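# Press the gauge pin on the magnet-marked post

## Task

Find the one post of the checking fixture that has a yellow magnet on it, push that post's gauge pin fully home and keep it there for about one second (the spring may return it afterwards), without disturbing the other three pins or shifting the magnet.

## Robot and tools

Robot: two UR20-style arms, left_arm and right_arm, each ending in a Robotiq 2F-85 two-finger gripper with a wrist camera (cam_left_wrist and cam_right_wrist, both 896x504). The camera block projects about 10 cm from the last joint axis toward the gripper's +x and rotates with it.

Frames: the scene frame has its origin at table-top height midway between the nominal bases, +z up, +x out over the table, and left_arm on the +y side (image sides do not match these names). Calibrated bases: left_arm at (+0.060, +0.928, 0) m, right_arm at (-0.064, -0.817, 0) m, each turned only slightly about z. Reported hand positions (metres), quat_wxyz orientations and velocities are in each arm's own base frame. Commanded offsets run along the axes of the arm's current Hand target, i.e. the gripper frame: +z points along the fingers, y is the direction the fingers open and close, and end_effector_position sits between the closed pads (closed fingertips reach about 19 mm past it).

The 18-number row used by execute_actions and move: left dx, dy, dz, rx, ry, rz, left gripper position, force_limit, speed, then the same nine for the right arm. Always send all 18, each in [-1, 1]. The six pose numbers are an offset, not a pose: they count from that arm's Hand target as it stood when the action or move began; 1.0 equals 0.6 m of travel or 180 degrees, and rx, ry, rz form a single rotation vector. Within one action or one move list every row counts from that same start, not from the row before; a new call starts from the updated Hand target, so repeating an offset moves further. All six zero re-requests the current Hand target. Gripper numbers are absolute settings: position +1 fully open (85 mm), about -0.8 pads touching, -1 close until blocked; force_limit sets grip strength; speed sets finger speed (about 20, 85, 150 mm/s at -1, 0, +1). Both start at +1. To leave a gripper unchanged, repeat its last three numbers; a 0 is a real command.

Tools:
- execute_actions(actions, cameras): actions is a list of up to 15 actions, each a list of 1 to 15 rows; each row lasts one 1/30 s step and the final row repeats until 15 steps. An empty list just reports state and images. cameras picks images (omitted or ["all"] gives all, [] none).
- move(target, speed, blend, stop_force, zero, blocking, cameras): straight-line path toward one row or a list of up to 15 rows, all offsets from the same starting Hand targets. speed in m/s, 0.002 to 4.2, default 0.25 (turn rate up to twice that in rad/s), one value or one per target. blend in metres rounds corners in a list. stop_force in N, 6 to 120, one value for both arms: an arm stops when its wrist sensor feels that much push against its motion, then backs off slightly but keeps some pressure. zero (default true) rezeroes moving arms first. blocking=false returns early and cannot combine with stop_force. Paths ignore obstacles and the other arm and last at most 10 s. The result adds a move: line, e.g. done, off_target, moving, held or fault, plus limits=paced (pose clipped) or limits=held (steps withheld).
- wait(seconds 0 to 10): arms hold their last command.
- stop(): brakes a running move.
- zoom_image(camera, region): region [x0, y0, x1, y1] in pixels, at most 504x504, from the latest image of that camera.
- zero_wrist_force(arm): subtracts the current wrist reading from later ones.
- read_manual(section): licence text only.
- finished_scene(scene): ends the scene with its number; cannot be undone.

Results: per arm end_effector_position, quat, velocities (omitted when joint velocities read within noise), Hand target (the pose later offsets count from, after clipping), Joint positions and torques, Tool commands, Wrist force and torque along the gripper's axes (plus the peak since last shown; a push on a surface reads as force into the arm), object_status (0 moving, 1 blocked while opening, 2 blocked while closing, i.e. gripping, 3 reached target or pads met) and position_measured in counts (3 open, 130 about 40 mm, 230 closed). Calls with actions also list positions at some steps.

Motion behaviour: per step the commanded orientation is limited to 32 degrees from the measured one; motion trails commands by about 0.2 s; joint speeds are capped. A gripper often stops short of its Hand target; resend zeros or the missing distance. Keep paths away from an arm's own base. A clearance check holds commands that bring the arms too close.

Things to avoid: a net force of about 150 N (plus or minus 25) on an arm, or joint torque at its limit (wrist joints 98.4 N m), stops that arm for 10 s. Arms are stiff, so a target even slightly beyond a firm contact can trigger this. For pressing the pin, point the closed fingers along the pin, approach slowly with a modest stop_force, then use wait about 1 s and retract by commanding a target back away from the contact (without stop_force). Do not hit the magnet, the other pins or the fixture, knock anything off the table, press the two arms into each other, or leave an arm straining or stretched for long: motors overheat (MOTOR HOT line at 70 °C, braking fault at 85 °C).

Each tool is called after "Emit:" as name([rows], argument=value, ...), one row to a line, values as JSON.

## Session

Emit:
execute_actions(actions=[])

Scene clock: 0.00 s.
left_arm: end_effector_position=(+1.6020, +0.5513, +0.3701) position_measured=3 object_status=3 end_effector_quat_wxyz=(-0.049, +0.940, +0.190, +0.279) | right_arm: end_effector_position=(+0.4481, +0.4679, +0.3319) position_measured=3 object_status=3 end_effector_quat_wxyz=(-0.272, +0.502, +0.649, +0.503)
Joint positions: left_arm=[0.193 -0.686 0.985 -2.439 -1.472 -3.319] | right_arm=[4.007 -1.969 -2.772 1.193 2.076 2.519]
Joint velocities: within noise
Joint torques (N m): no reading
Motor temperatures (°C): left_arm=[24 35 26 38 34 34] | right_arm=[28 35 36 37 34 38]
Wrist force (N): no reading
Wrist torque (N m): no reading
Wrist force, peak (N): no reading
Hand target: left_arm +1.6020, +0.5513, +0.3701; -0.049, +0.940, +0.190, +0.279 | right_arm +0.4481, +0.4679, +0.3319; -0.272, +0.502, +0.649, +0.503
Tool commands: left_gripper/position=+1.0 left_gripper/force_limit=+1.0 left_gripper/speed=+1.0 right_gripper/position=+1.0 right_gripper/force_limit=+1.0 right_gripper/speed=+1.0
camera_calibration:
cam_left_wrist: T_world_to_cam=[[0.280319, -0.958405, -0.0536817, 0.116011], [-0.933413, -0.259108, -0.248199, 1.75322], [0.223966, 0.119682, -0.967221, 0.0591923], [0, 0, 0, 1]] pos_world=[1.5907, 0.558373, 0.498626]
cam_right_wrist: T_world_to_cam=[[0.956613, -0.13676, 0.257272, -0.433465], [0.120637, -0.61784, -0.776995, 0.502422], [0.265214, 0.774319, -0.574535, -0.162484], [0, 0, 0, 1]] pos_world=[0.39714, 0.37695, 0.408545]

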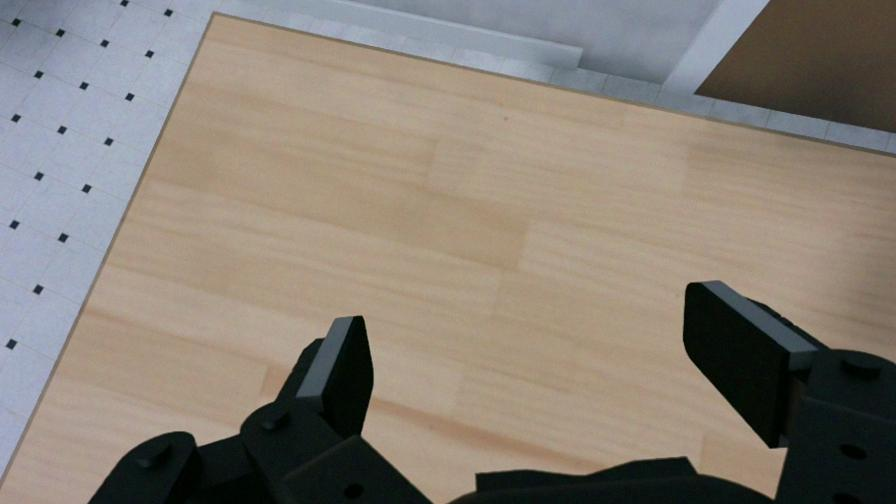

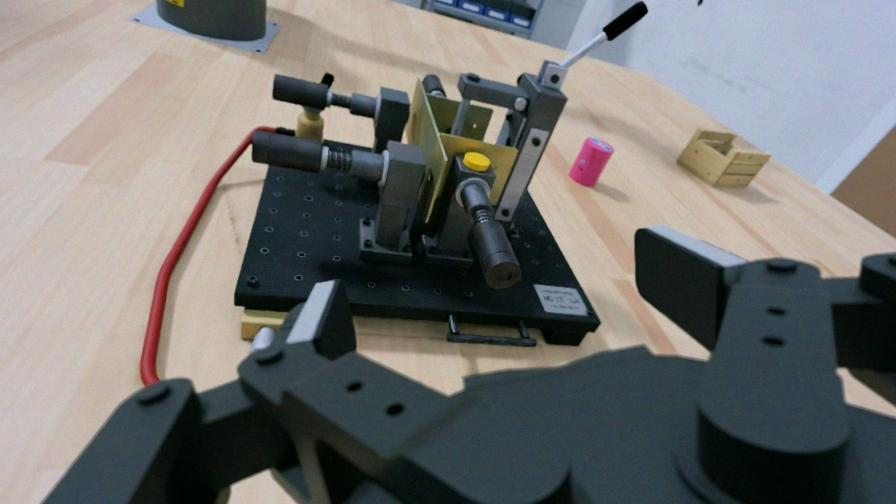

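Emit:
move(target=[0,0,0,0,0,0,1,1,1,-0.2007,0.0613,0.3742,0.1147,-0.371,0.0651,-0.85,-1,0], speed=0.5, cameras=["cam_right_wrist"])

Scene clock: 3.00 s.
left_arm: end_effector_position=(+1.6020, +0.5513, +0.3701) position_measured=3 object_status=3 end_effector_quat_wxyz=(-0.049, +0.940, +0.190, +0.279) | right_arm: end_effector_position=(+0.5581, +0.6297, +0.1647) position_measured=232 object_status=3 end_effector_quat_wxyz=(+0.000, +0.700, +0.714, +0.000)
Joint positions: left_arm=[0.193 -0.686 0.985 -2.439 -1.472 -3.319] | right_arm=[4.228 -1.812 -2.231 -0.67 1.571 2.638]
Joint velocities: within noise
Joint torques (N m): left_arm=[2.7 -272.61 -105.76 -11.69 1.71 -0.01] | right_arm=[23.9 91.31 88.08 3.26 -4.09 5.2]
Motor temperatures (°C): left_arm=[24 35 26 38 34 34] | right_arm=[28 35 36 37 34 38]
Wrist force (N): left_arm=[0.5 0.0 0.1] | right_arm=[-1.6 2.2 0.7]
Wrist torque (N m): left_arm=[0.01 -0.08 0.00] | right_arm=[1.36 0.52 -0.65]
Wrist force, peak (N): left_arm=[0.7 -0.5 -0.3] | right_arm=[1.2 3.1 2.0]
Hand target: left_arm +1.6020, +0.5513, +0.3701; -0.049, +0.940, +0.190, +0.279 | right_arm +0.5581, +0.6298, +0.1647; +0.000, +0.700, +0.714, +0.000
Off the commanded pose: left_arm 0.000 m, 0 deg | right_arm 0.000 m, 0 deg.
move: done
camera_calibration:
cam_right_wrist: T_world_to_cam=[[0.987104, -0.144034, 0.0698535, -0.455066], [-0.158111, -0.945462, 0.284786, 0.646234], [0.0250249, -0.292159, -0.956042, 0.45543], [0, 0, 0, 1]] pos_world=[0.539977, 0.678502, 0.28316]
Images, in order (width x height): cam_right_wrist 896x504.

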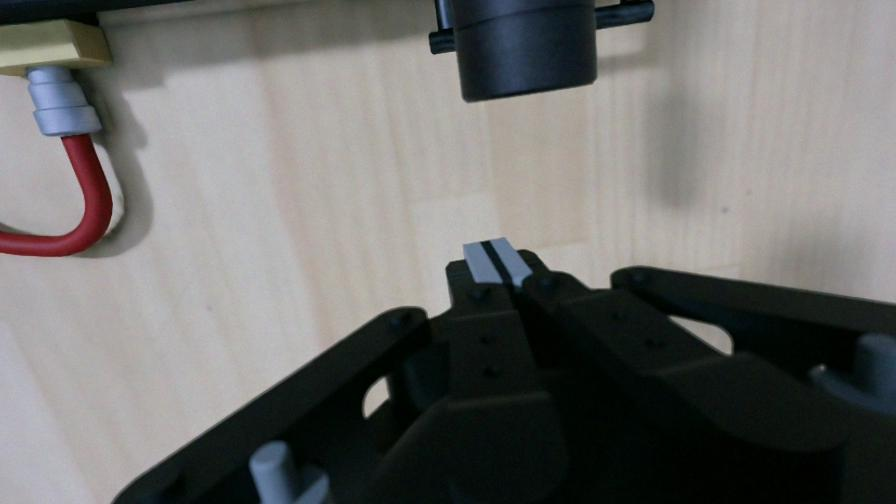

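Emit:
move([
  [0,0,0,0,0,0,1,1,1,0.05,0.0209,0,0,0,0,-0.85,-1,0],
  [0,0,0,0,0,0,1,1,1,0.17,0.0209,0,0,0,0,-0.85,-1,0],
], speed=[0.12,0.013], stop_force=42, cameras=["cam_right_wrist"])

Emit:
wait(seconds=0.5, cameras=["cam_right_wrist"])

Scene clock: 7.87 s.
left_arm: end_effector_position=(+1.6020, +0.5513, +0.3701) position_measured=3 object_status=3 end_effector_quat_wxyz=(-0.049, +0.940, +0.190, +0.279) | right_arm: end_effector_position=(+0.5695, +0.6907, +0.1646) position_measured=232 object_status=3 end_effector_quat_wxyz=(+0.000, +0.700, +0.714, -0.001)
Joint positions: left_arm=[0.193 -0.686 0.985 -2.439 -1.472 -3.319] | right_arm=[4.249 -1.862 -2.157 -0.694 1.571 2.659]
Joint velocities: within noise
Joint torques (N m): left_arm=[2.74 -284.41 -111.81 -10.96 2.57 0.6] | right_arm=[4.28 152.24 93.86 22.73 10.65 -6.89]
Motor temperatures (°C): left_arm=[24 35 26 38 34 34] | right_arm=[28 35 36 37 34 38]
Wrist force (N): left_arm=[0.3 -0.1 0.0] | right_arm=[-34.4 4.2 10.1]
Wrist torque (N m): left_arm=[-0.01 -0.04 0.00] | right_arm=[1.37 0.82 -0.51]
Wrist force, peak (N): left_arm=[0.8 -0.2 -0.2] | right_arm=[-74.4 3.5 -16.8]
Hand target: left_arm +1.6020, +0.5513, +0.3701; -0.049, +0.940, +0.190, +0.279 | right_arm +0.5695, +0.6907, +0.1646; +0.000, +0.700, +0.714, -0.001 (not the last commanded pose)
Off the commanded pose: left_arm 0.000 m, 0 deg | right_arm 0.041 m, 0 deg.
move: contact (right_arm); path passed 1 of 2 targets
camera_calibration:
cam_right_wrist: T_world_to_cam=[[0.987104, -0.144027, 0.0698656, -0.457436], [-0.15811, -0.945435, 0.284877, 0.705676], [0.0250234, -0.29225, -0.956015, 0.472934], [0, 0, 0, 1]] pos_world=[0.551277, 0.739502, 0.28306]
Images, in order (width x height): cam_right_wrist 896x504.

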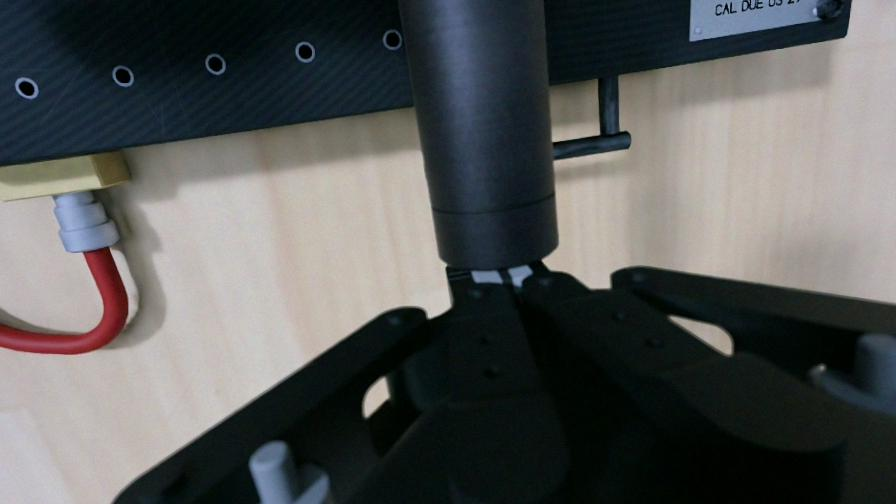

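Scene clock: 8.37 s.
left_arm: end_effector_position=(+1.6020, +0.5513, +0.3701) position_measured=3 object_status=3 end_effector_quat_wxyz=(-0.049, +0.940, +0.190, +0.279) | right_arm: end_effector_position=(+0.5695, +0.6907, +0.1646) position_measured=232 object_status=3 end_effector_quat_wxyz=(+0.000, +0.700, +0.714, +0.000)
Joint positions: left_arm=[0.193 -0.686 0.985 -2.439 -1.472 -3.319] | right_arm=[4.249 -1.862 -2.157 -0.694 1.571 2.659]
Joint velocities: within noise
Joint torques (N m): left_arm=[5.51 -282.93 -109.4 -11.08 3.44 1.4] | right_arm=[0.54 156.31 93.95 20.61 8.38 -6.83]
Motor temperatures (°C): left_arm=[24 35 26 38 34 34] | right_arm=[28 35 36 37 34 38]
Wrist force (N): left_arm=[0.3 -0.1 -0.2] | right_arm=[-33.9 2.9 9.1]
Wrist torque (N m): left_arm=[0.00 -0.04 0.00] | right_arm=[1.34 0.82 -0.53]
Wrist force, peak (N): left_arm=[0.5 -0.2 -0.4] | right_arm=[-34.3 4.2 9.9]
Hand target: left_arm +1.6020, +0.5513, +0.3701; -0.049, +0.940, +0.190, +0.279 | right_arm +0.5695, +0.6907, +0.1646; +0.000, +0.700, +0.714, -0.001 (not the last commanded pose)
Tool commands: left_gripper/position=+1.0 left_gripper/force_limit=+1.0 left_gripper/speed=+1.0 right_gripper/position=-0.85 right_gripper/force_limit=-1.0 right_gripper/speed=+0.0
Off the commanded pose: left_arm 0.000 m, 0 deg | right_arm 0.041 m, 0 deg.
wait: 0.50 s; at rest by 0.17 s
camera_calibration:
cam_right_wrist: T_world_to_cam=[[0.987104, -0.144027, 0.0698656, -0.457436], [-0.15811, -0.945435, 0.284877, 0.705676], [0.0250234, -0.29225, -0.956015, 0.472934], [0, 0, 0, 1]] pos_world=[0.551277, 0.739502, 0.28306]
Images, in order (width x height): cam_right_wrist 896x504.

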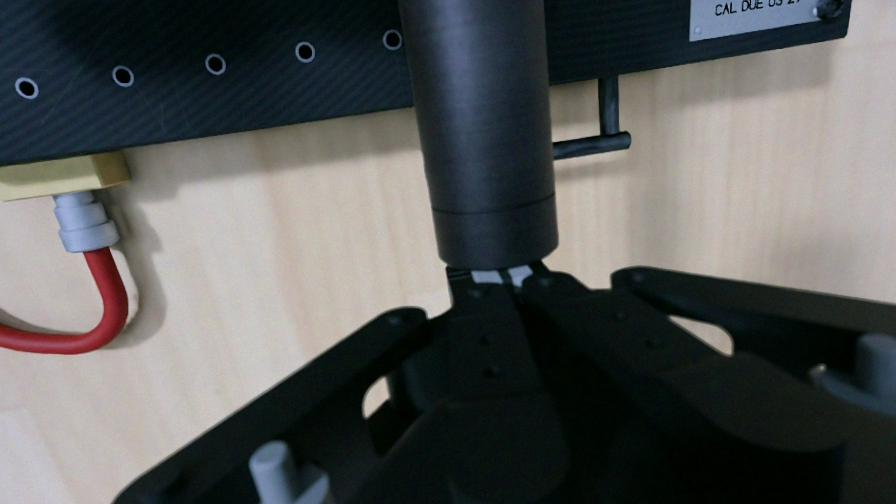

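Emit:
move(target=[0,0,0,0,0,0,1,1,1,0.03,0,0,0,0,0,-0.85,-1,0], speed=0.008, stop_force=20, cameras=[])

Emit:
wait(seconds=1.1, cameras=["cam_right_wrist"])

Scene clock: 9.53 s.
left_arm: end_effector_position=(+1.6020, +0.5513, +0.3701) position_measured=3 object_status=3 end_effector_quat_wxyz=(-0.049, +0.940, +0.190, +0.279) | right_arm: end_effector_position=(+0.5695, +0.6909, +0.1646) position_measured=232 object_status=3 end_effector_quat_wxyz=(+0.000, +0.700, +0.714, -0.001)
Joint positions: left_arm=[0.193 -0.686 0.985 -2.439 -1.472 -3.319] | right_arm=[4.249 -1.862 -2.157 -0.694 1.571 2.659]
Joint velocities: within noise
Joint torques (N m): left_arm=[1.71 -276.93 -110.54 -11.43 3.27 1.22] | right_arm=[17.41 136.99 102.85 30.55 6.87 0.33]
Motor temperatures (°C): left_arm=[24 35 26 38 34 34] | right_arm=[28 35 36 37 34 38]
Wrist force (N): left_arm=[0.2 -0.1 -0.1] | right_arm=[-63.9 0.3 -12.6]
Wrist torque (N m): left_arm=[-0.02 -0.02 0.00] | right_arm=[1.20 1.33 -0.49]
Wrist force, peak (N): left_arm=[0.4 -0.3 -0.4] | right_arm=[-72.9 -3.5 -16.2]
Hand target: left_arm +1.6020, +0.5513, +0.3701; -0.049, +0.940, +0.190, +0.279 | right_arm +0.5695, +0.6908, +0.1646; +0.000, +0.700, +0.714, -0.001 (not the last commanded pose)
Off the commanded pose: left_arm 0.000 m, 0 deg | right_arm 0.018 m, 0 deg.
move: contact (right_arm)
No camera images: "cameras" was empty.

Scene clock: 10.63 s.
left_arm: end_effector_position=(+1.6020, +0.5513, +0.3701) position_measured=3 object_status=3 end_effector_quat_wxyz=(-0.049, +0.940, +0.190, +0.279) | right_arm: end_effector_position=(+0.5695, +0.6908, +0.1646) position_measured=232 object_status=3 end_effector_quat_wxyz=(+0.000, +0.700, +0.714, -0.001)
Joint positions: left_arm=[0.193 -0.686 0.985 -2.439 -1.472 -3.319] | right_arm=[4.249 -1.862 -2.157 -0.694 1.571 2.659]
Joint velocities: within noise
Joint torques (N m): left_arm=[4.84 -287.32 -112.71 -11.23 3.66 1.38] | right_arm=[16.75 138.88 99.56 25.74 6.69 -5.43]
Motor temperatures (°C): left_arm=[24 35 26 38 34 34] | right_arm=[28 35 36 37 34 38]
Wrist force (N): left_arm=[0.5 0.1 0.1] | right_arm=[-59.1 0.7 -10.3]
Wrist torque (N m): left_arm=[0.02 -0.08 0.00] | right_arm=[1.24 1.26 -0.50]
Wrist force, peak (N): left_arm=[0.7 -0.3 -0.3] | right_arm=[-63.7 0.9 -12.7]
Hand target: left_arm +1.6020, +0.5513, +0.3701; -0.049, +0.940, +0.190, +0.279 | right_arm +0.5695, +0.6908, +0.1646; +0.000, +0.700, +0.714, -0.001 (not the last commanded pose)
Tool commands: left_gripper/position=+1.0 left_gripper/force_limit=+1.0 left_gripper/speed=+1.0 right_gripper/position=-0.85 right_gripper/force_limit=-1.0 right_gripper/speed=+0.0
Off the commanded pose: left_arm 0.000 m, 0 deg | right_arm 0.018 m, 0 deg.
wait: 1.10 s; at rest by 0.17 s
camera_calibration:
cam_right_wrist: T_world_to_cam=[[0.98712, -0.143934, 0.069836, -0.457491], [-0.158013, -0.945448, 0.284886, 0.705724], [0.0250216, -0.292252, -0.956014, 0.472966], [0, 0, 0, 1]] pos_world=[0.551277, 0.739602, 0.28306]
Images, in order (width x height): cam_right_wrist 896x504.

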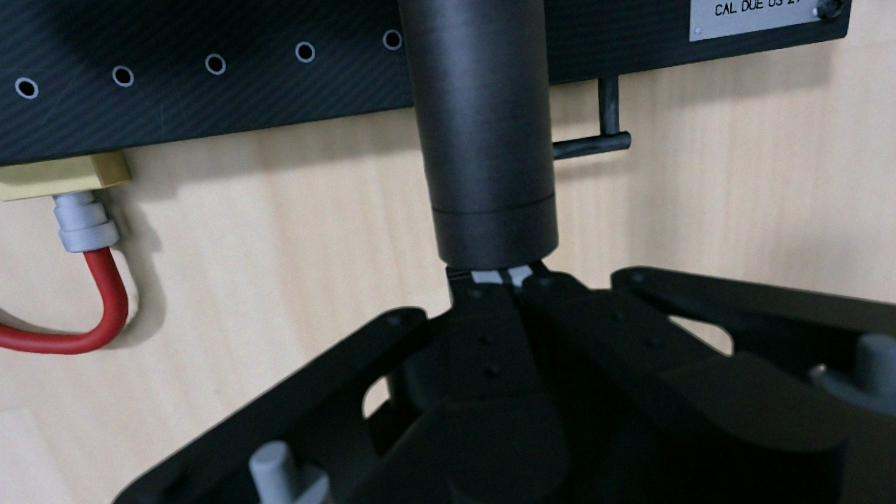

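Emit:
move(target=[0,0,0,0,0,0,1,1,1,-0.05,0,0,0,0,0,-0.85,-1,0], speed=0.12, cameras=[])

Emit:
finished_scene(scene=2)

Scene clock: 11.67 s.
left_arm: end_effector_position=(+1.6020, +0.5513, +0.3701) position_measured=3 object_status=3 end_effector_quat_wxyz=(-0.049, +0.940, +0.190, +0.279) | right_arm: end_effector_position=(+0.5700, +0.6611, +0.1646) position_measured=232 object_status=3 end_effector_quat_wxyz=(+0.000, +0.700, +0.714, -0.001)
Joint positions: left_arm=[0.193 -0.686 0.985 -2.439 -1.472 -3.319] | right_arm=[4.233 -1.842 -2.188 -0.684 1.571 2.642]
Joint velocities: within noise
Joint torques (N m): left_arm=[4.94 -282.66 -114.02 -11 3.64 1.8] | right_arm=[-18.51 146.06 56.42 15.32 2.26 -6.5]
Motor temperatures (°C): left_arm=[24 35 26 38 34 34] | right_arm=[28 35 36 37 34 38]
Wrist force (N): left_arm=[0.4 -0.1 0.3] | right_arm=[0.0 1.9 1.7]
Wrist torque (N m): left_arm=[-0.02 -0.06 0.00] | right_arm=[1.30 0.23 -0.69]
Wrist force, peak (N): left_arm=[0.4 -0.5 -0.2] | right_arm=[-59.2 0.5 -10.4]
Hand target: left_arm +1.6020, +0.5513, +0.3701; -0.049, +0.940, +0.190, +0.279 | right_arm +0.5700, +0.6608, +0.1646; +0.000, +0.700, +0.714, -0.001
Off the commanded pose: left_arm 0.000 m, 0 deg | right_arm 0.000 m, 0 deg.
move: done
No camera images: "cameras" was empty.

The scene is finished: the task was done.


## Next scene

The same job, from a new start.

Emit:
execute_actions(actions=[])

Scene clock: 0.00 s.
left_arm: end_effector_position=(+0.3071, -0.4220, +0.1602) position_measured=3 object_status=3 end_effector_quat_wxyz=(+0.066, +0.956, -0.074, +0.275) | right_arm: end_effector_position=(+0.4900, -0.3027, +0.2369) position_measured=3 object_status=3 end_effector_quat_wxyz=(+0.548, -0.467, -0.511, -0.471)
Joint positions: left_arm=[-1.763 -1.739 2.857 -2.766 -1.003 1.555] | right_arm=[2.511 -2.074 -2.06 -2.212 2.389 -0.015]
Joint velocities: within noise
Joint torques (N m): no reading
Motor temperatures (°C): left_arm=[24 35 26 38 34 33] | right_arm=[28 35 35 36 33 38]
Wrist force (N): no reading
Wrist torque (N m): no reading
Wrist force, peak (N): no reading
Hand target: left_arm +0.3071, -0.4220, +0.1602; +0.066, +0.956, -0.074, +0.275 | right_arm +0.4900, -0.3027, +0.2369; +0.548, -0.467, -0.511, -0.471
Tool commands: left_gripper/position=+1.0 left_gripper/force_limit=+1.0 left_gripper/speed=+1.0 right_gripper/position=+1.0 right_gripper/force_limit=+1.0 right_gripper/speed=+1.0
camera_calibration:
cam_left_wrist: T_world_to_cam=[[-0.285835, -0.958093, 0.0188626, -0.30276], [-0.929607, 0.27245, -0.248197, 0.463413], [0.232657, -0.0884782, -0.968526, 0.172428], [0, 0, 0, 1]] pos_world=[0.304136, -0.401073, 0.28773]
cam_right_wrist: T_world_to_cam=[[0.978979, 0.0562001, -0.196068, -0.399553], [-0.174505, -0.266853, -0.947807, 0.238768], [-0.105588, 0.962097, -0.251436, 0.530477], [0, 0, 0, 1]] pos_world=[0.488832, -0.424199, 0.281347]

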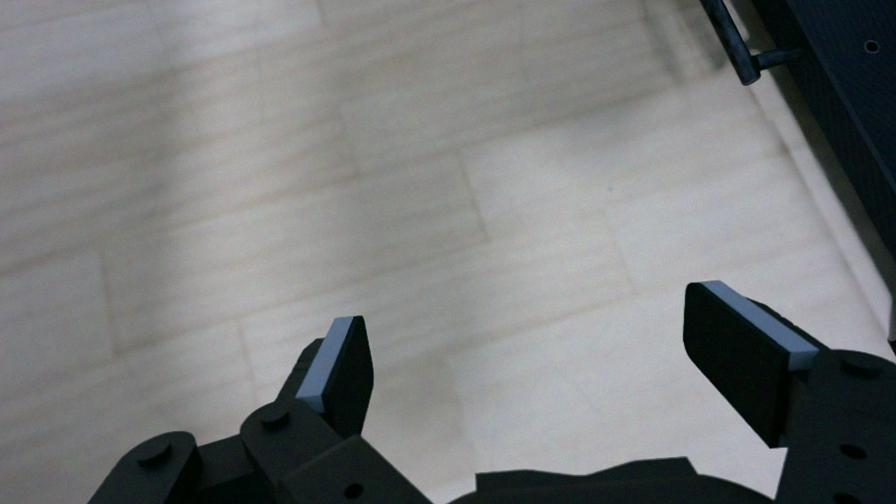

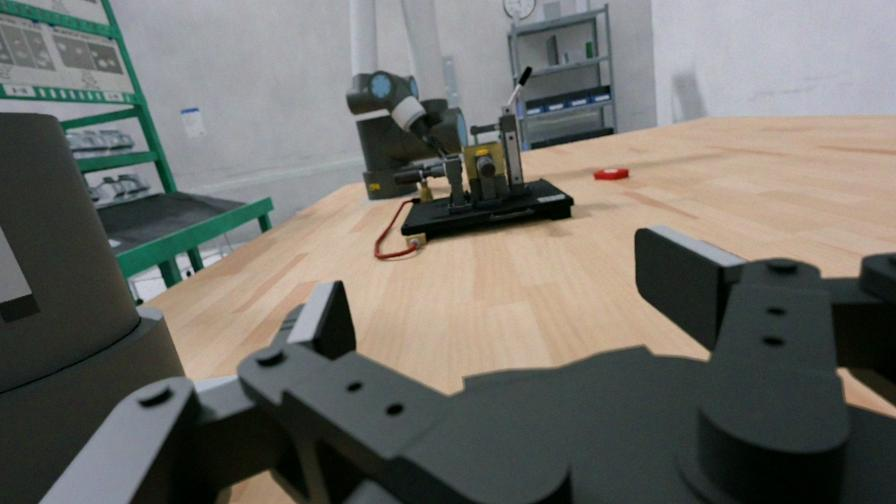

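Emit:
zoom_image(camera="cam_right_wrist", region=[370, 60, 600, 260])

Scaled by 2.191 from the camera's 896x504 image, which has a finer 1280x720 frame.

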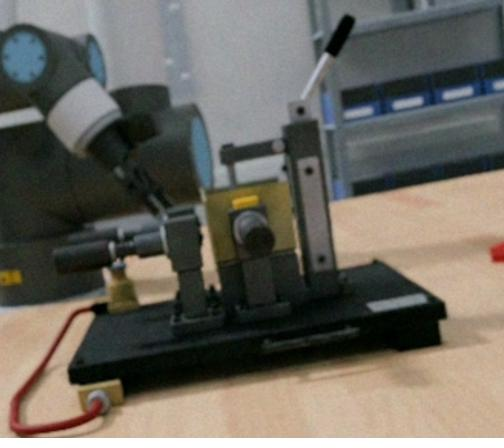

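Emit:
move(target=[0,0,0,0,0,0,1,1,1,0.211,0.1125,1.0,-0.0559,-0.2067,0.0062,-0.85,-1,0], speed=0.6, cameras=["cam_right_wrist"])

Scene clock: 5.53 s.
left_arm: end_effector_position=(+0.3071, -0.4220, +0.1602) position_measured=3 object_status=3 end_effector_quat_wxyz=(+0.066, +0.956, -0.074, +0.275) | right_arm: end_effector_position=(+0.4892, +0.2957, +0.3869) position_measured=232 object_status=3 end_effector_quat_wxyz=(-0.318, +0.642, +0.612, +0.334)
Joint positions: left_arm=[-1.763 -1.739 2.857 -2.766 -1.003 1.555] | right_arm=[3.62 -1.45 -2.671 0.031 2.357 2.364]
Joint velocities: within noise
Joint torques (N m): left_arm=[4.25 -11.02 -56.57 -8.8 2.9 -0.85] | right_arm=[11.87 3.37 49.33 16.2 -0.98 4.69]
Motor temperatures (°C): left_arm=[24 35 26 38 34 33] | right_arm=[28 35 35 36 33 38]
Wrist force (N): left_arm=[0.1 0.0 -0.1] | right_arm=[0.7 0.9 1.8]
Wrist torque (N m): left_arm=[0.01 -0.02 0.00] | right_arm=[0.56 -0.03 -0.14]
Wrist force, peak (N): left_arm=[-0.1 -0.5 -0.3] | right_arm=[2.9 2.4 4.4]
Hand target: left_arm +0.3071, -0.4220, +0.1602; +0.066, +0.956, -0.074, +0.275 | right_arm +0.4892, +0.2957, +0.3869; -0.318, +0.642, +0.612, +0.334
Off the commanded pose: left_arm 0.000 m, 0 deg | right_arm 0.000 m, 0 deg.
move: done
camera_calibration:
cam_right_wrist: T_world_to_cam=[[0.975422, -0.199421, -0.0937217, -0.365306], [-0.214631, -0.76365, -0.608911, 0.575919], [0.0498589, 0.61406, -0.787683, 0.226842], [0, 0, 0, 1]] pos_world=[0.468627, 0.227657, 0.495126]
Images, in order (width x height): cam_right_wrist 896x504.

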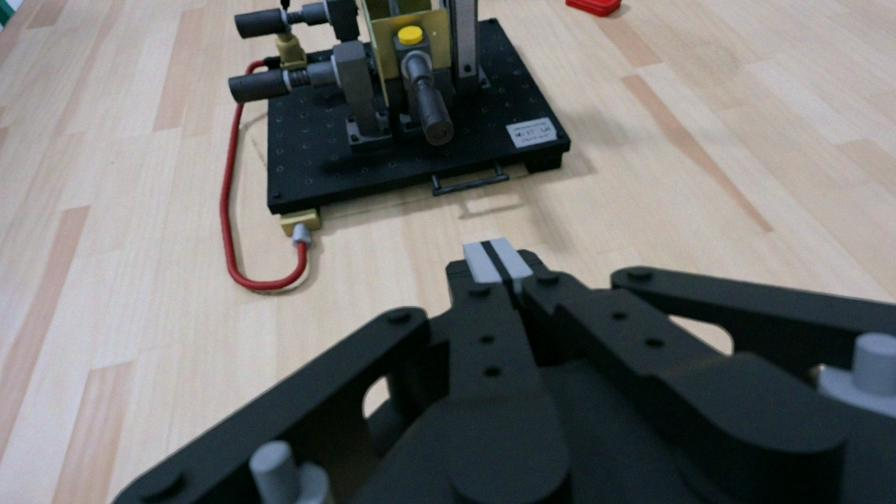

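Emit:
move(target=[0,0,0,0,0,0,1,1,1,-0.007,0.0338,0.635,0.01,-0.3055,-0.0191,-0.85,-1,0], speed=0.5, cameras=["cam_right_wrist"])

Scene clock: 7.90 s.
left_arm: end_effector_position=(+0.3071, -0.4220, +0.1602) position_measured=3 object_status=3 end_effector_quat_wxyz=(+0.066, +0.956, -0.074, +0.275) | right_arm: end_effector_position=(+0.5246, +0.6039, +0.1650) position_measured=232 object_status=3 end_effector_quat_wxyz=(+0.000, +0.701, +0.713, +0.000)
Joint positions: left_arm=[-1.763 -1.739 2.857 -2.766 -1.003 1.555] | right_arm=[4.251 -1.773 -2.288 -0.652 1.571 2.664]
Joint velocities: within noise
Joint torques (N m): left_arm=[5.96 -8.09 -60.98 -7.4 3.88 -1.4] | right_arm=[21.86 80.17 85.12 4.6 -4.27 5.64]
Motor temperatures (°C): left_arm=[24 35 26 38 34 33] | right_arm=[28 35 35 36 33 38]
Wrist force (N): left_arm=[-0.1 -0.4 -0.1] | right_arm=[-0.7 2.3 1.6]
Wrist torque (N m): left_arm=[-0.06 0.01 0.00] | right_arm=[1.51 0.07 -0.45]
Wrist force, peak (N): left_arm=[0.4 0.1 -0.4] | right_arm=[4.8 3.3 3.5]
Hand target: left_arm +0.3071, -0.4220, +0.1602; +0.066, +0.956, -0.074, +0.275 | right_arm +0.5246, +0.6040, +0.1649; +0.000, +0.701, +0.713, +0.000
Off the commanded pose: left_arm 0.000 m, 0 deg | right_arm 0.000 m, 0 deg.
move: done
camera_calibration:
cam_right_wrist: T_world_to_cam=[[0.986538, -0.147695, 0.070214, -0.423245], [-0.161706, -0.945049, 0.284136, 0.61821], [0.0243903, -0.291665, -0.95621, 0.44906], [0, 0, 0, 1]] pos_world=[0.506563, 0.652702, 0.283458]
Images, in order (width x height): cam_right_wrist 896x504.

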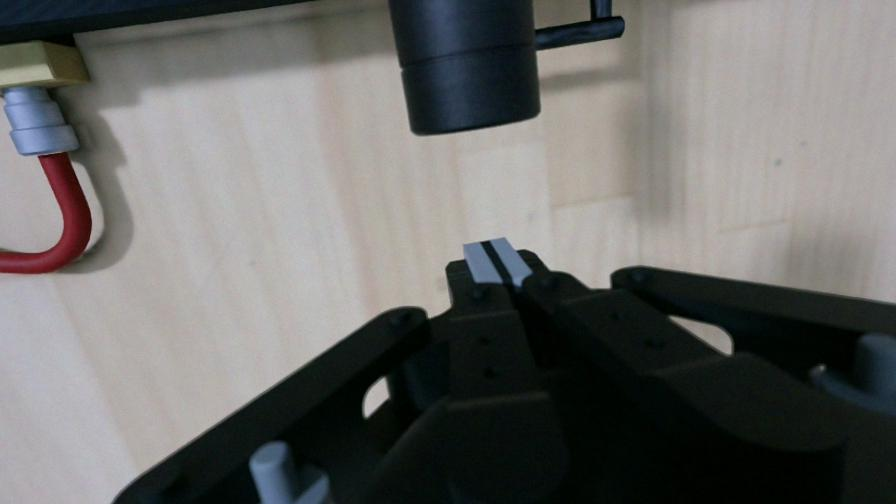

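Emit:
move([
  [0,0,0,0,0,0,1,1,1,0.042,-0.0025,0,0,0,0,-0.85,-1,0],
  [0,0,0,0,0,0,1,1,1,0.15,-0.0025,0,0,0,0,-0.85,-1,0],
], speed=[0.12,0.012], stop_force=48, cameras=["cam_right_wrist"])

Emit:
wait(seconds=0.6, cameras=[])

Scene clock: 12.37 s.
left_arm: end_effector_position=(+0.3071, -0.4220, +0.1602) position_measured=3 object_status=3 end_effector_quat_wxyz=(+0.066, +0.956, -0.074, +0.275) | right_arm: end_effector_position=(+0.5222, +0.6589, +0.1649) position_measured=232 object_status=3 end_effector_quat_wxyz=(+0.000, +0.701, +0.713, +0.000)
Joint positions: left_arm=[-1.763 -1.739 2.857 -2.766 -1.003 1.555] | right_arm=[4.284 -1.812 -2.232 -0.669 1.571 2.697]
Joint velocities: within noise
Joint torques (N m): left_arm=[12.15 -5.27 -64.36 -7.36 4.24 -1.13] | right_arm=[-0.35 142.49 98.54 25.13 10.86 -7.61]
Motor temperatures (°C): left_arm=[24 35 26 38 34 33] | right_arm=[28 35 35 36 33 38]
Wrist force (N): left_arm=[-0.3 0.0 0.0] | right_arm=[-40.2 5.7 12.5]
Wrist torque (N m): left_arm=[0.01 0.06 0.00] | right_arm=[1.63 0.64 -0.41]
Wrist force, peak (N): left_arm=[0.5 0.1 -0.3] | right_arm=[-76.8 3.4 -16.2]
Hand target: left_arm +0.3071, -0.4220, +0.1602; +0.066, +0.956, -0.074, +0.275 | right_arm +0.5222, +0.6589, +0.1649; +0.000, +0.701, +0.713, +0.000 (not the last commanded pose)
Off the commanded pose: left_arm 0.000 m, 0 deg | right_arm 0.035 m, 0 deg.
move: contact (right_arm); path passed 1 of 2 targets
camera_calibration:
cam_right_wrist: T_world_to_cam=[[0.986556, -0.147611, 0.0701379, -0.412794], [-0.161612, -0.944968, 0.28446, 0.66963], [0.0242888, -0.29197, -0.956119, 0.465307], [0, 0, 0, 1]] pos_world=[0.504163, 0.707702, 0.283359]
Images, in order (width x height): cam_right_wrist 896x504.

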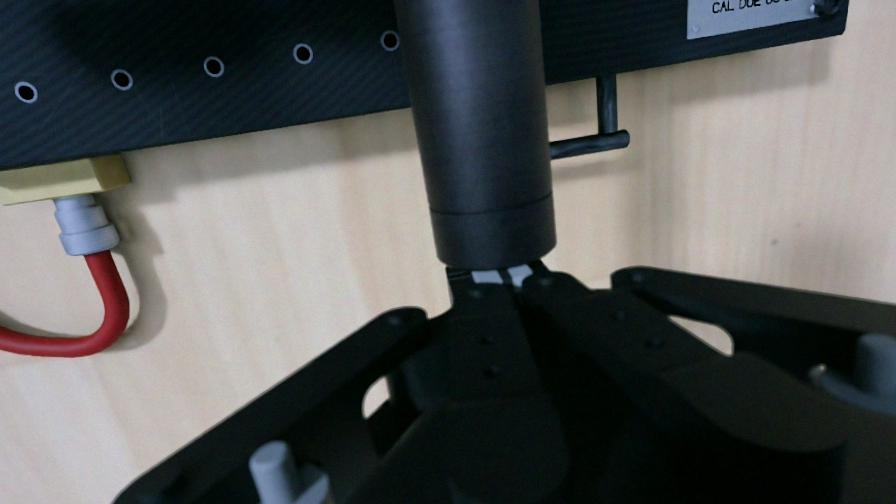

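Scene clock: 12.97 s.
left_arm: end_effector_position=(+0.3071, -0.4220, +0.1602) position_measured=3 object_status=3 end_effector_quat_wxyz=(+0.066, +0.956, -0.074, +0.275) | right_arm: end_effector_position=(+0.5222, +0.6589, +0.1649) position_measured=232 object_status=3 end_effector_quat_wxyz=(+0.000, +0.701, +0.713, +0.000)
Joint positions: left_arm=[-1.763 -1.739 2.857 -2.766 -1.003 1.555] | right_arm=[4.284 -1.812 -2.232 -0.669 1.571 2.697]
Joint velocities: within noise
Joint torques (N m): left_arm=[9.66 -6.07 -66.77 -7.75 4.85 -0.77] | right_arm=[1.05 143.93 100.36 22.12 9.68 -7.38]
Motor temperatures (°C): left_arm=[24 35 26 38 34 33] | right_arm=[28 35 35 36 33 38]
Wrist force (N): left_arm=[0.0 0.0 0.1] | right_arm=[-39.2 4.9 13.1]
Wrist torque (N m): left_arm=[0.00 -0.01 0.00] | right_arm=[1.60 0.60 -0.42]
Wrist force, peak (N): left_arm=[0.2 -0.1 -0.5] | right_arm=[-39.5 5.7 13.3]
Hand target: left_arm +0.3071, -0.4220, +0.1602; +0.066, +0.956, -0.074, +0.275 | right_arm +0.5222, +0.6589, +0.1649; +0.000, +0.701, +0.713, +0.000 (not the last commanded pose)
Tool commands: left_gripper/position=+1.0 left_gripper/force_limit=+1.0 left_gripper/speed=+1.0 right_gripper/position=-0.85 right_gripper/force_limit=-1.0 right_gripper/speed=+0.0
Off the commanded pose: left_arm 0.000 m, 0 deg | right_arm 0.035 m, 0 deg.
wait: 0.60 s; at rest by 0.17 s
No camera images: "cameras" was empty.

Emit:
move(target=[0,0,0,0,0,0,1,1,1,0.03,0,0,0,0,0,-0.85,-1,0], speed=0.008, stop_force=18, cameras=[])

Emit:
wait(seconds=1.1, cameras=[])

Emit:
move(target=[0,0,0,0,0,0,1,1,1,-0.05,0,0,0,0,0,-0.85,-1,0], speed=0.12, cameras=[])

Emit:
finished_scene(scene=3)

Scene clock: 14.00 s.
left_arm: end_effector_position=(+0.3071, -0.4220, +0.1602) position_measured=3 object_status=3 end_effector_quat_wxyz=(+0.066, +0.956, -0.074, +0.275) | right_arm: end_effector_position=(+0.5222, +0.6590, +0.1648) position_measured=232 object_status=3 end_effector_quat_wxyz=(+0.000, +0.701, +0.713, +0.000)
Joint positions: left_arm=[-1.763 -1.739 2.857 -2.766 -1.003 1.555] | right_arm=[4.284 -1.812 -2.232 -0.669 1.571 2.697]
Joint velocities: within noise
Joint torques (N m): left_arm=[13 -7.34 -63.41 -7.54 4.53 -0.7] | right_arm=[17.3 130.63 105.18 32.55 7.84 1.41]
Motor temperatures (°C): left_arm=[24 35 26 38 34 33] | right_arm=[28 35 35 36 33 38]
Wrist force (N): left_arm=[0.1 0.0 -0.1] | right_arm=[-67.8 1.4 -9.4]
Wrist torque (N m): left_arm=[0.00 -0.01 0.00] | right_arm=[1.58 1.11 -0.47]
Wrist force, peak (N): left_arm=[0.0 0.1 -0.5] | right_arm=[-77.7 -2.7 -13.9]
Hand target: left_arm +0.3071, -0.4220, +0.1602; +0.066, +0.956, -0.074, +0.275 | right_arm +0.5222, +0.6590, +0.1648; +0.000, +0.701, +0.713, +0.000 (not the last commanded pose)
Off the commanded pose: left_arm 0.000 m, 0 deg | right_arm 0.018 m, 0 deg.
move: contact (right_arm)
No camera images: "cameras" was empty.

Scene clock: 15.10 s.
left_arm: end_effector_position=(+0.3071, -0.4220, +0.1602) position_measured=3 object_status=3 end_effector_quat_wxyz=(+0.066, +0.956, -0.074, +0.275) | right_arm: end_effector_position=(+0.5222, +0.6590, +0.1648) position_measured=232 object_status=3 end_effector_quat_wxyz=(+0.000, +0.701, +0.713, +0.000)
Joint positions: left_arm=[-1.763 -1.739 2.857 -2.766 -1.003 1.555] | right_arm=[4.284 -1.812 -2.232 -0.669 1.571 2.697]
Joint velocities: within noise
Joint torques (N m): left_arm=[9.48 -2.82 -64.55 -7.87 4.73 -0.93] | right_arm=[18.44 127.83 106.34 27.64 7.99 -0.78]
Motor temperatures (°C): left_arm=[24 35 26 38 34 33] | right_arm=[28 35 35 36 33 38]
Wrist force (N): left_arm=[-0.1 -0.2 -0.2] | right_arm=[-63.5 2.1 -6.9]
Wrist torque (N m): left_arm=[-0.02 0.01 0.00] | right_arm=[1.63 1.01 -0.46]
Wrist force, peak (N): left_arm=[0.0 0.3 -0.3] | right_arm=[-67.3 2.0 -9.8]
Hand target: left_arm +0.3071, -0.4220, +0.1602; +0.066, +0.956, -0.074, +0.275 | right_arm +0.5222, +0.6590, +0.1648; +0.000, +0.701, +0.713, +0.000 (not the last commanded pose)
Tool commands: left_gripper/position=+1.0 left_gripper/force_limit=+1.0 left_gripper/speed=+1.0 right_gripper/position=-0.85 right_gripper/force_limit=-1.0 right_gripper/speed=+0.0
Off the commanded pose: left_arm 0.000 m, 0 deg | right_arm 0.018 m, 0 deg.
wait: 1.10 s; at rest by 0.17 s
No camera images: "cameras" was empty.

Scene clock: 15.93 s.
left_arm: end_effector_position=(+0.3071, -0.4220, +0.1602) position_measured=3 object_status=3 end_effector_quat_wxyz=(+0.066, +0.956, -0.074, +0.275) | right_arm: end_effector_position=(+0.5227, +0.6292, +0.1649) position_measured=232 object_status=3 end_effector_quat_wxyz=(+0.000, +0.701, +0.713, +0.000)
Joint positions: left_arm=[-1.763 -1.739 2.857 -2.766 -1.003 1.555] | right_arm=[4.267 -1.79 -2.263 -0.66 1.571 2.68]
Joint velocities: within noise
Joint torques (N m): left_arm=[10.71 -7.39 -65.74 -7.87 4.55 -1.13] | right_arm=[-21.03 124.7 57.68 16.58 -1.62 -7.33]
Motor temperatures (°C): left_arm=[24 35 26 38 34 33] | right_arm=[28 35 35 36 33 38]
Wrist force (N): left_arm=[0.1 0.1 -0.2] | right_arm=[-2.0 1.7 1.9]
Wrist torque (N m): left_arm=[0.02 -0.01 0.00] | right_arm=[1.45 0.35 -0.39]
Wrist force, peak (N): left_arm=[0.0 0.2 -0.4] | right_arm=[-63.5 2.3 -7.5]
Hand target: left_arm +0.3071, -0.4220, +0.1602; +0.066, +0.956, -0.074, +0.275 | right_arm +0.5227, +0.6290, +0.1649; +0.000, +0.701, +0.713, +0.000
Off the commanded pose: left_arm 0.000 m, 0 deg | right_arm 0.000 m, 0 deg.
move: done
No camera images: "cameras" was empty.

The scene is finished: the task was done.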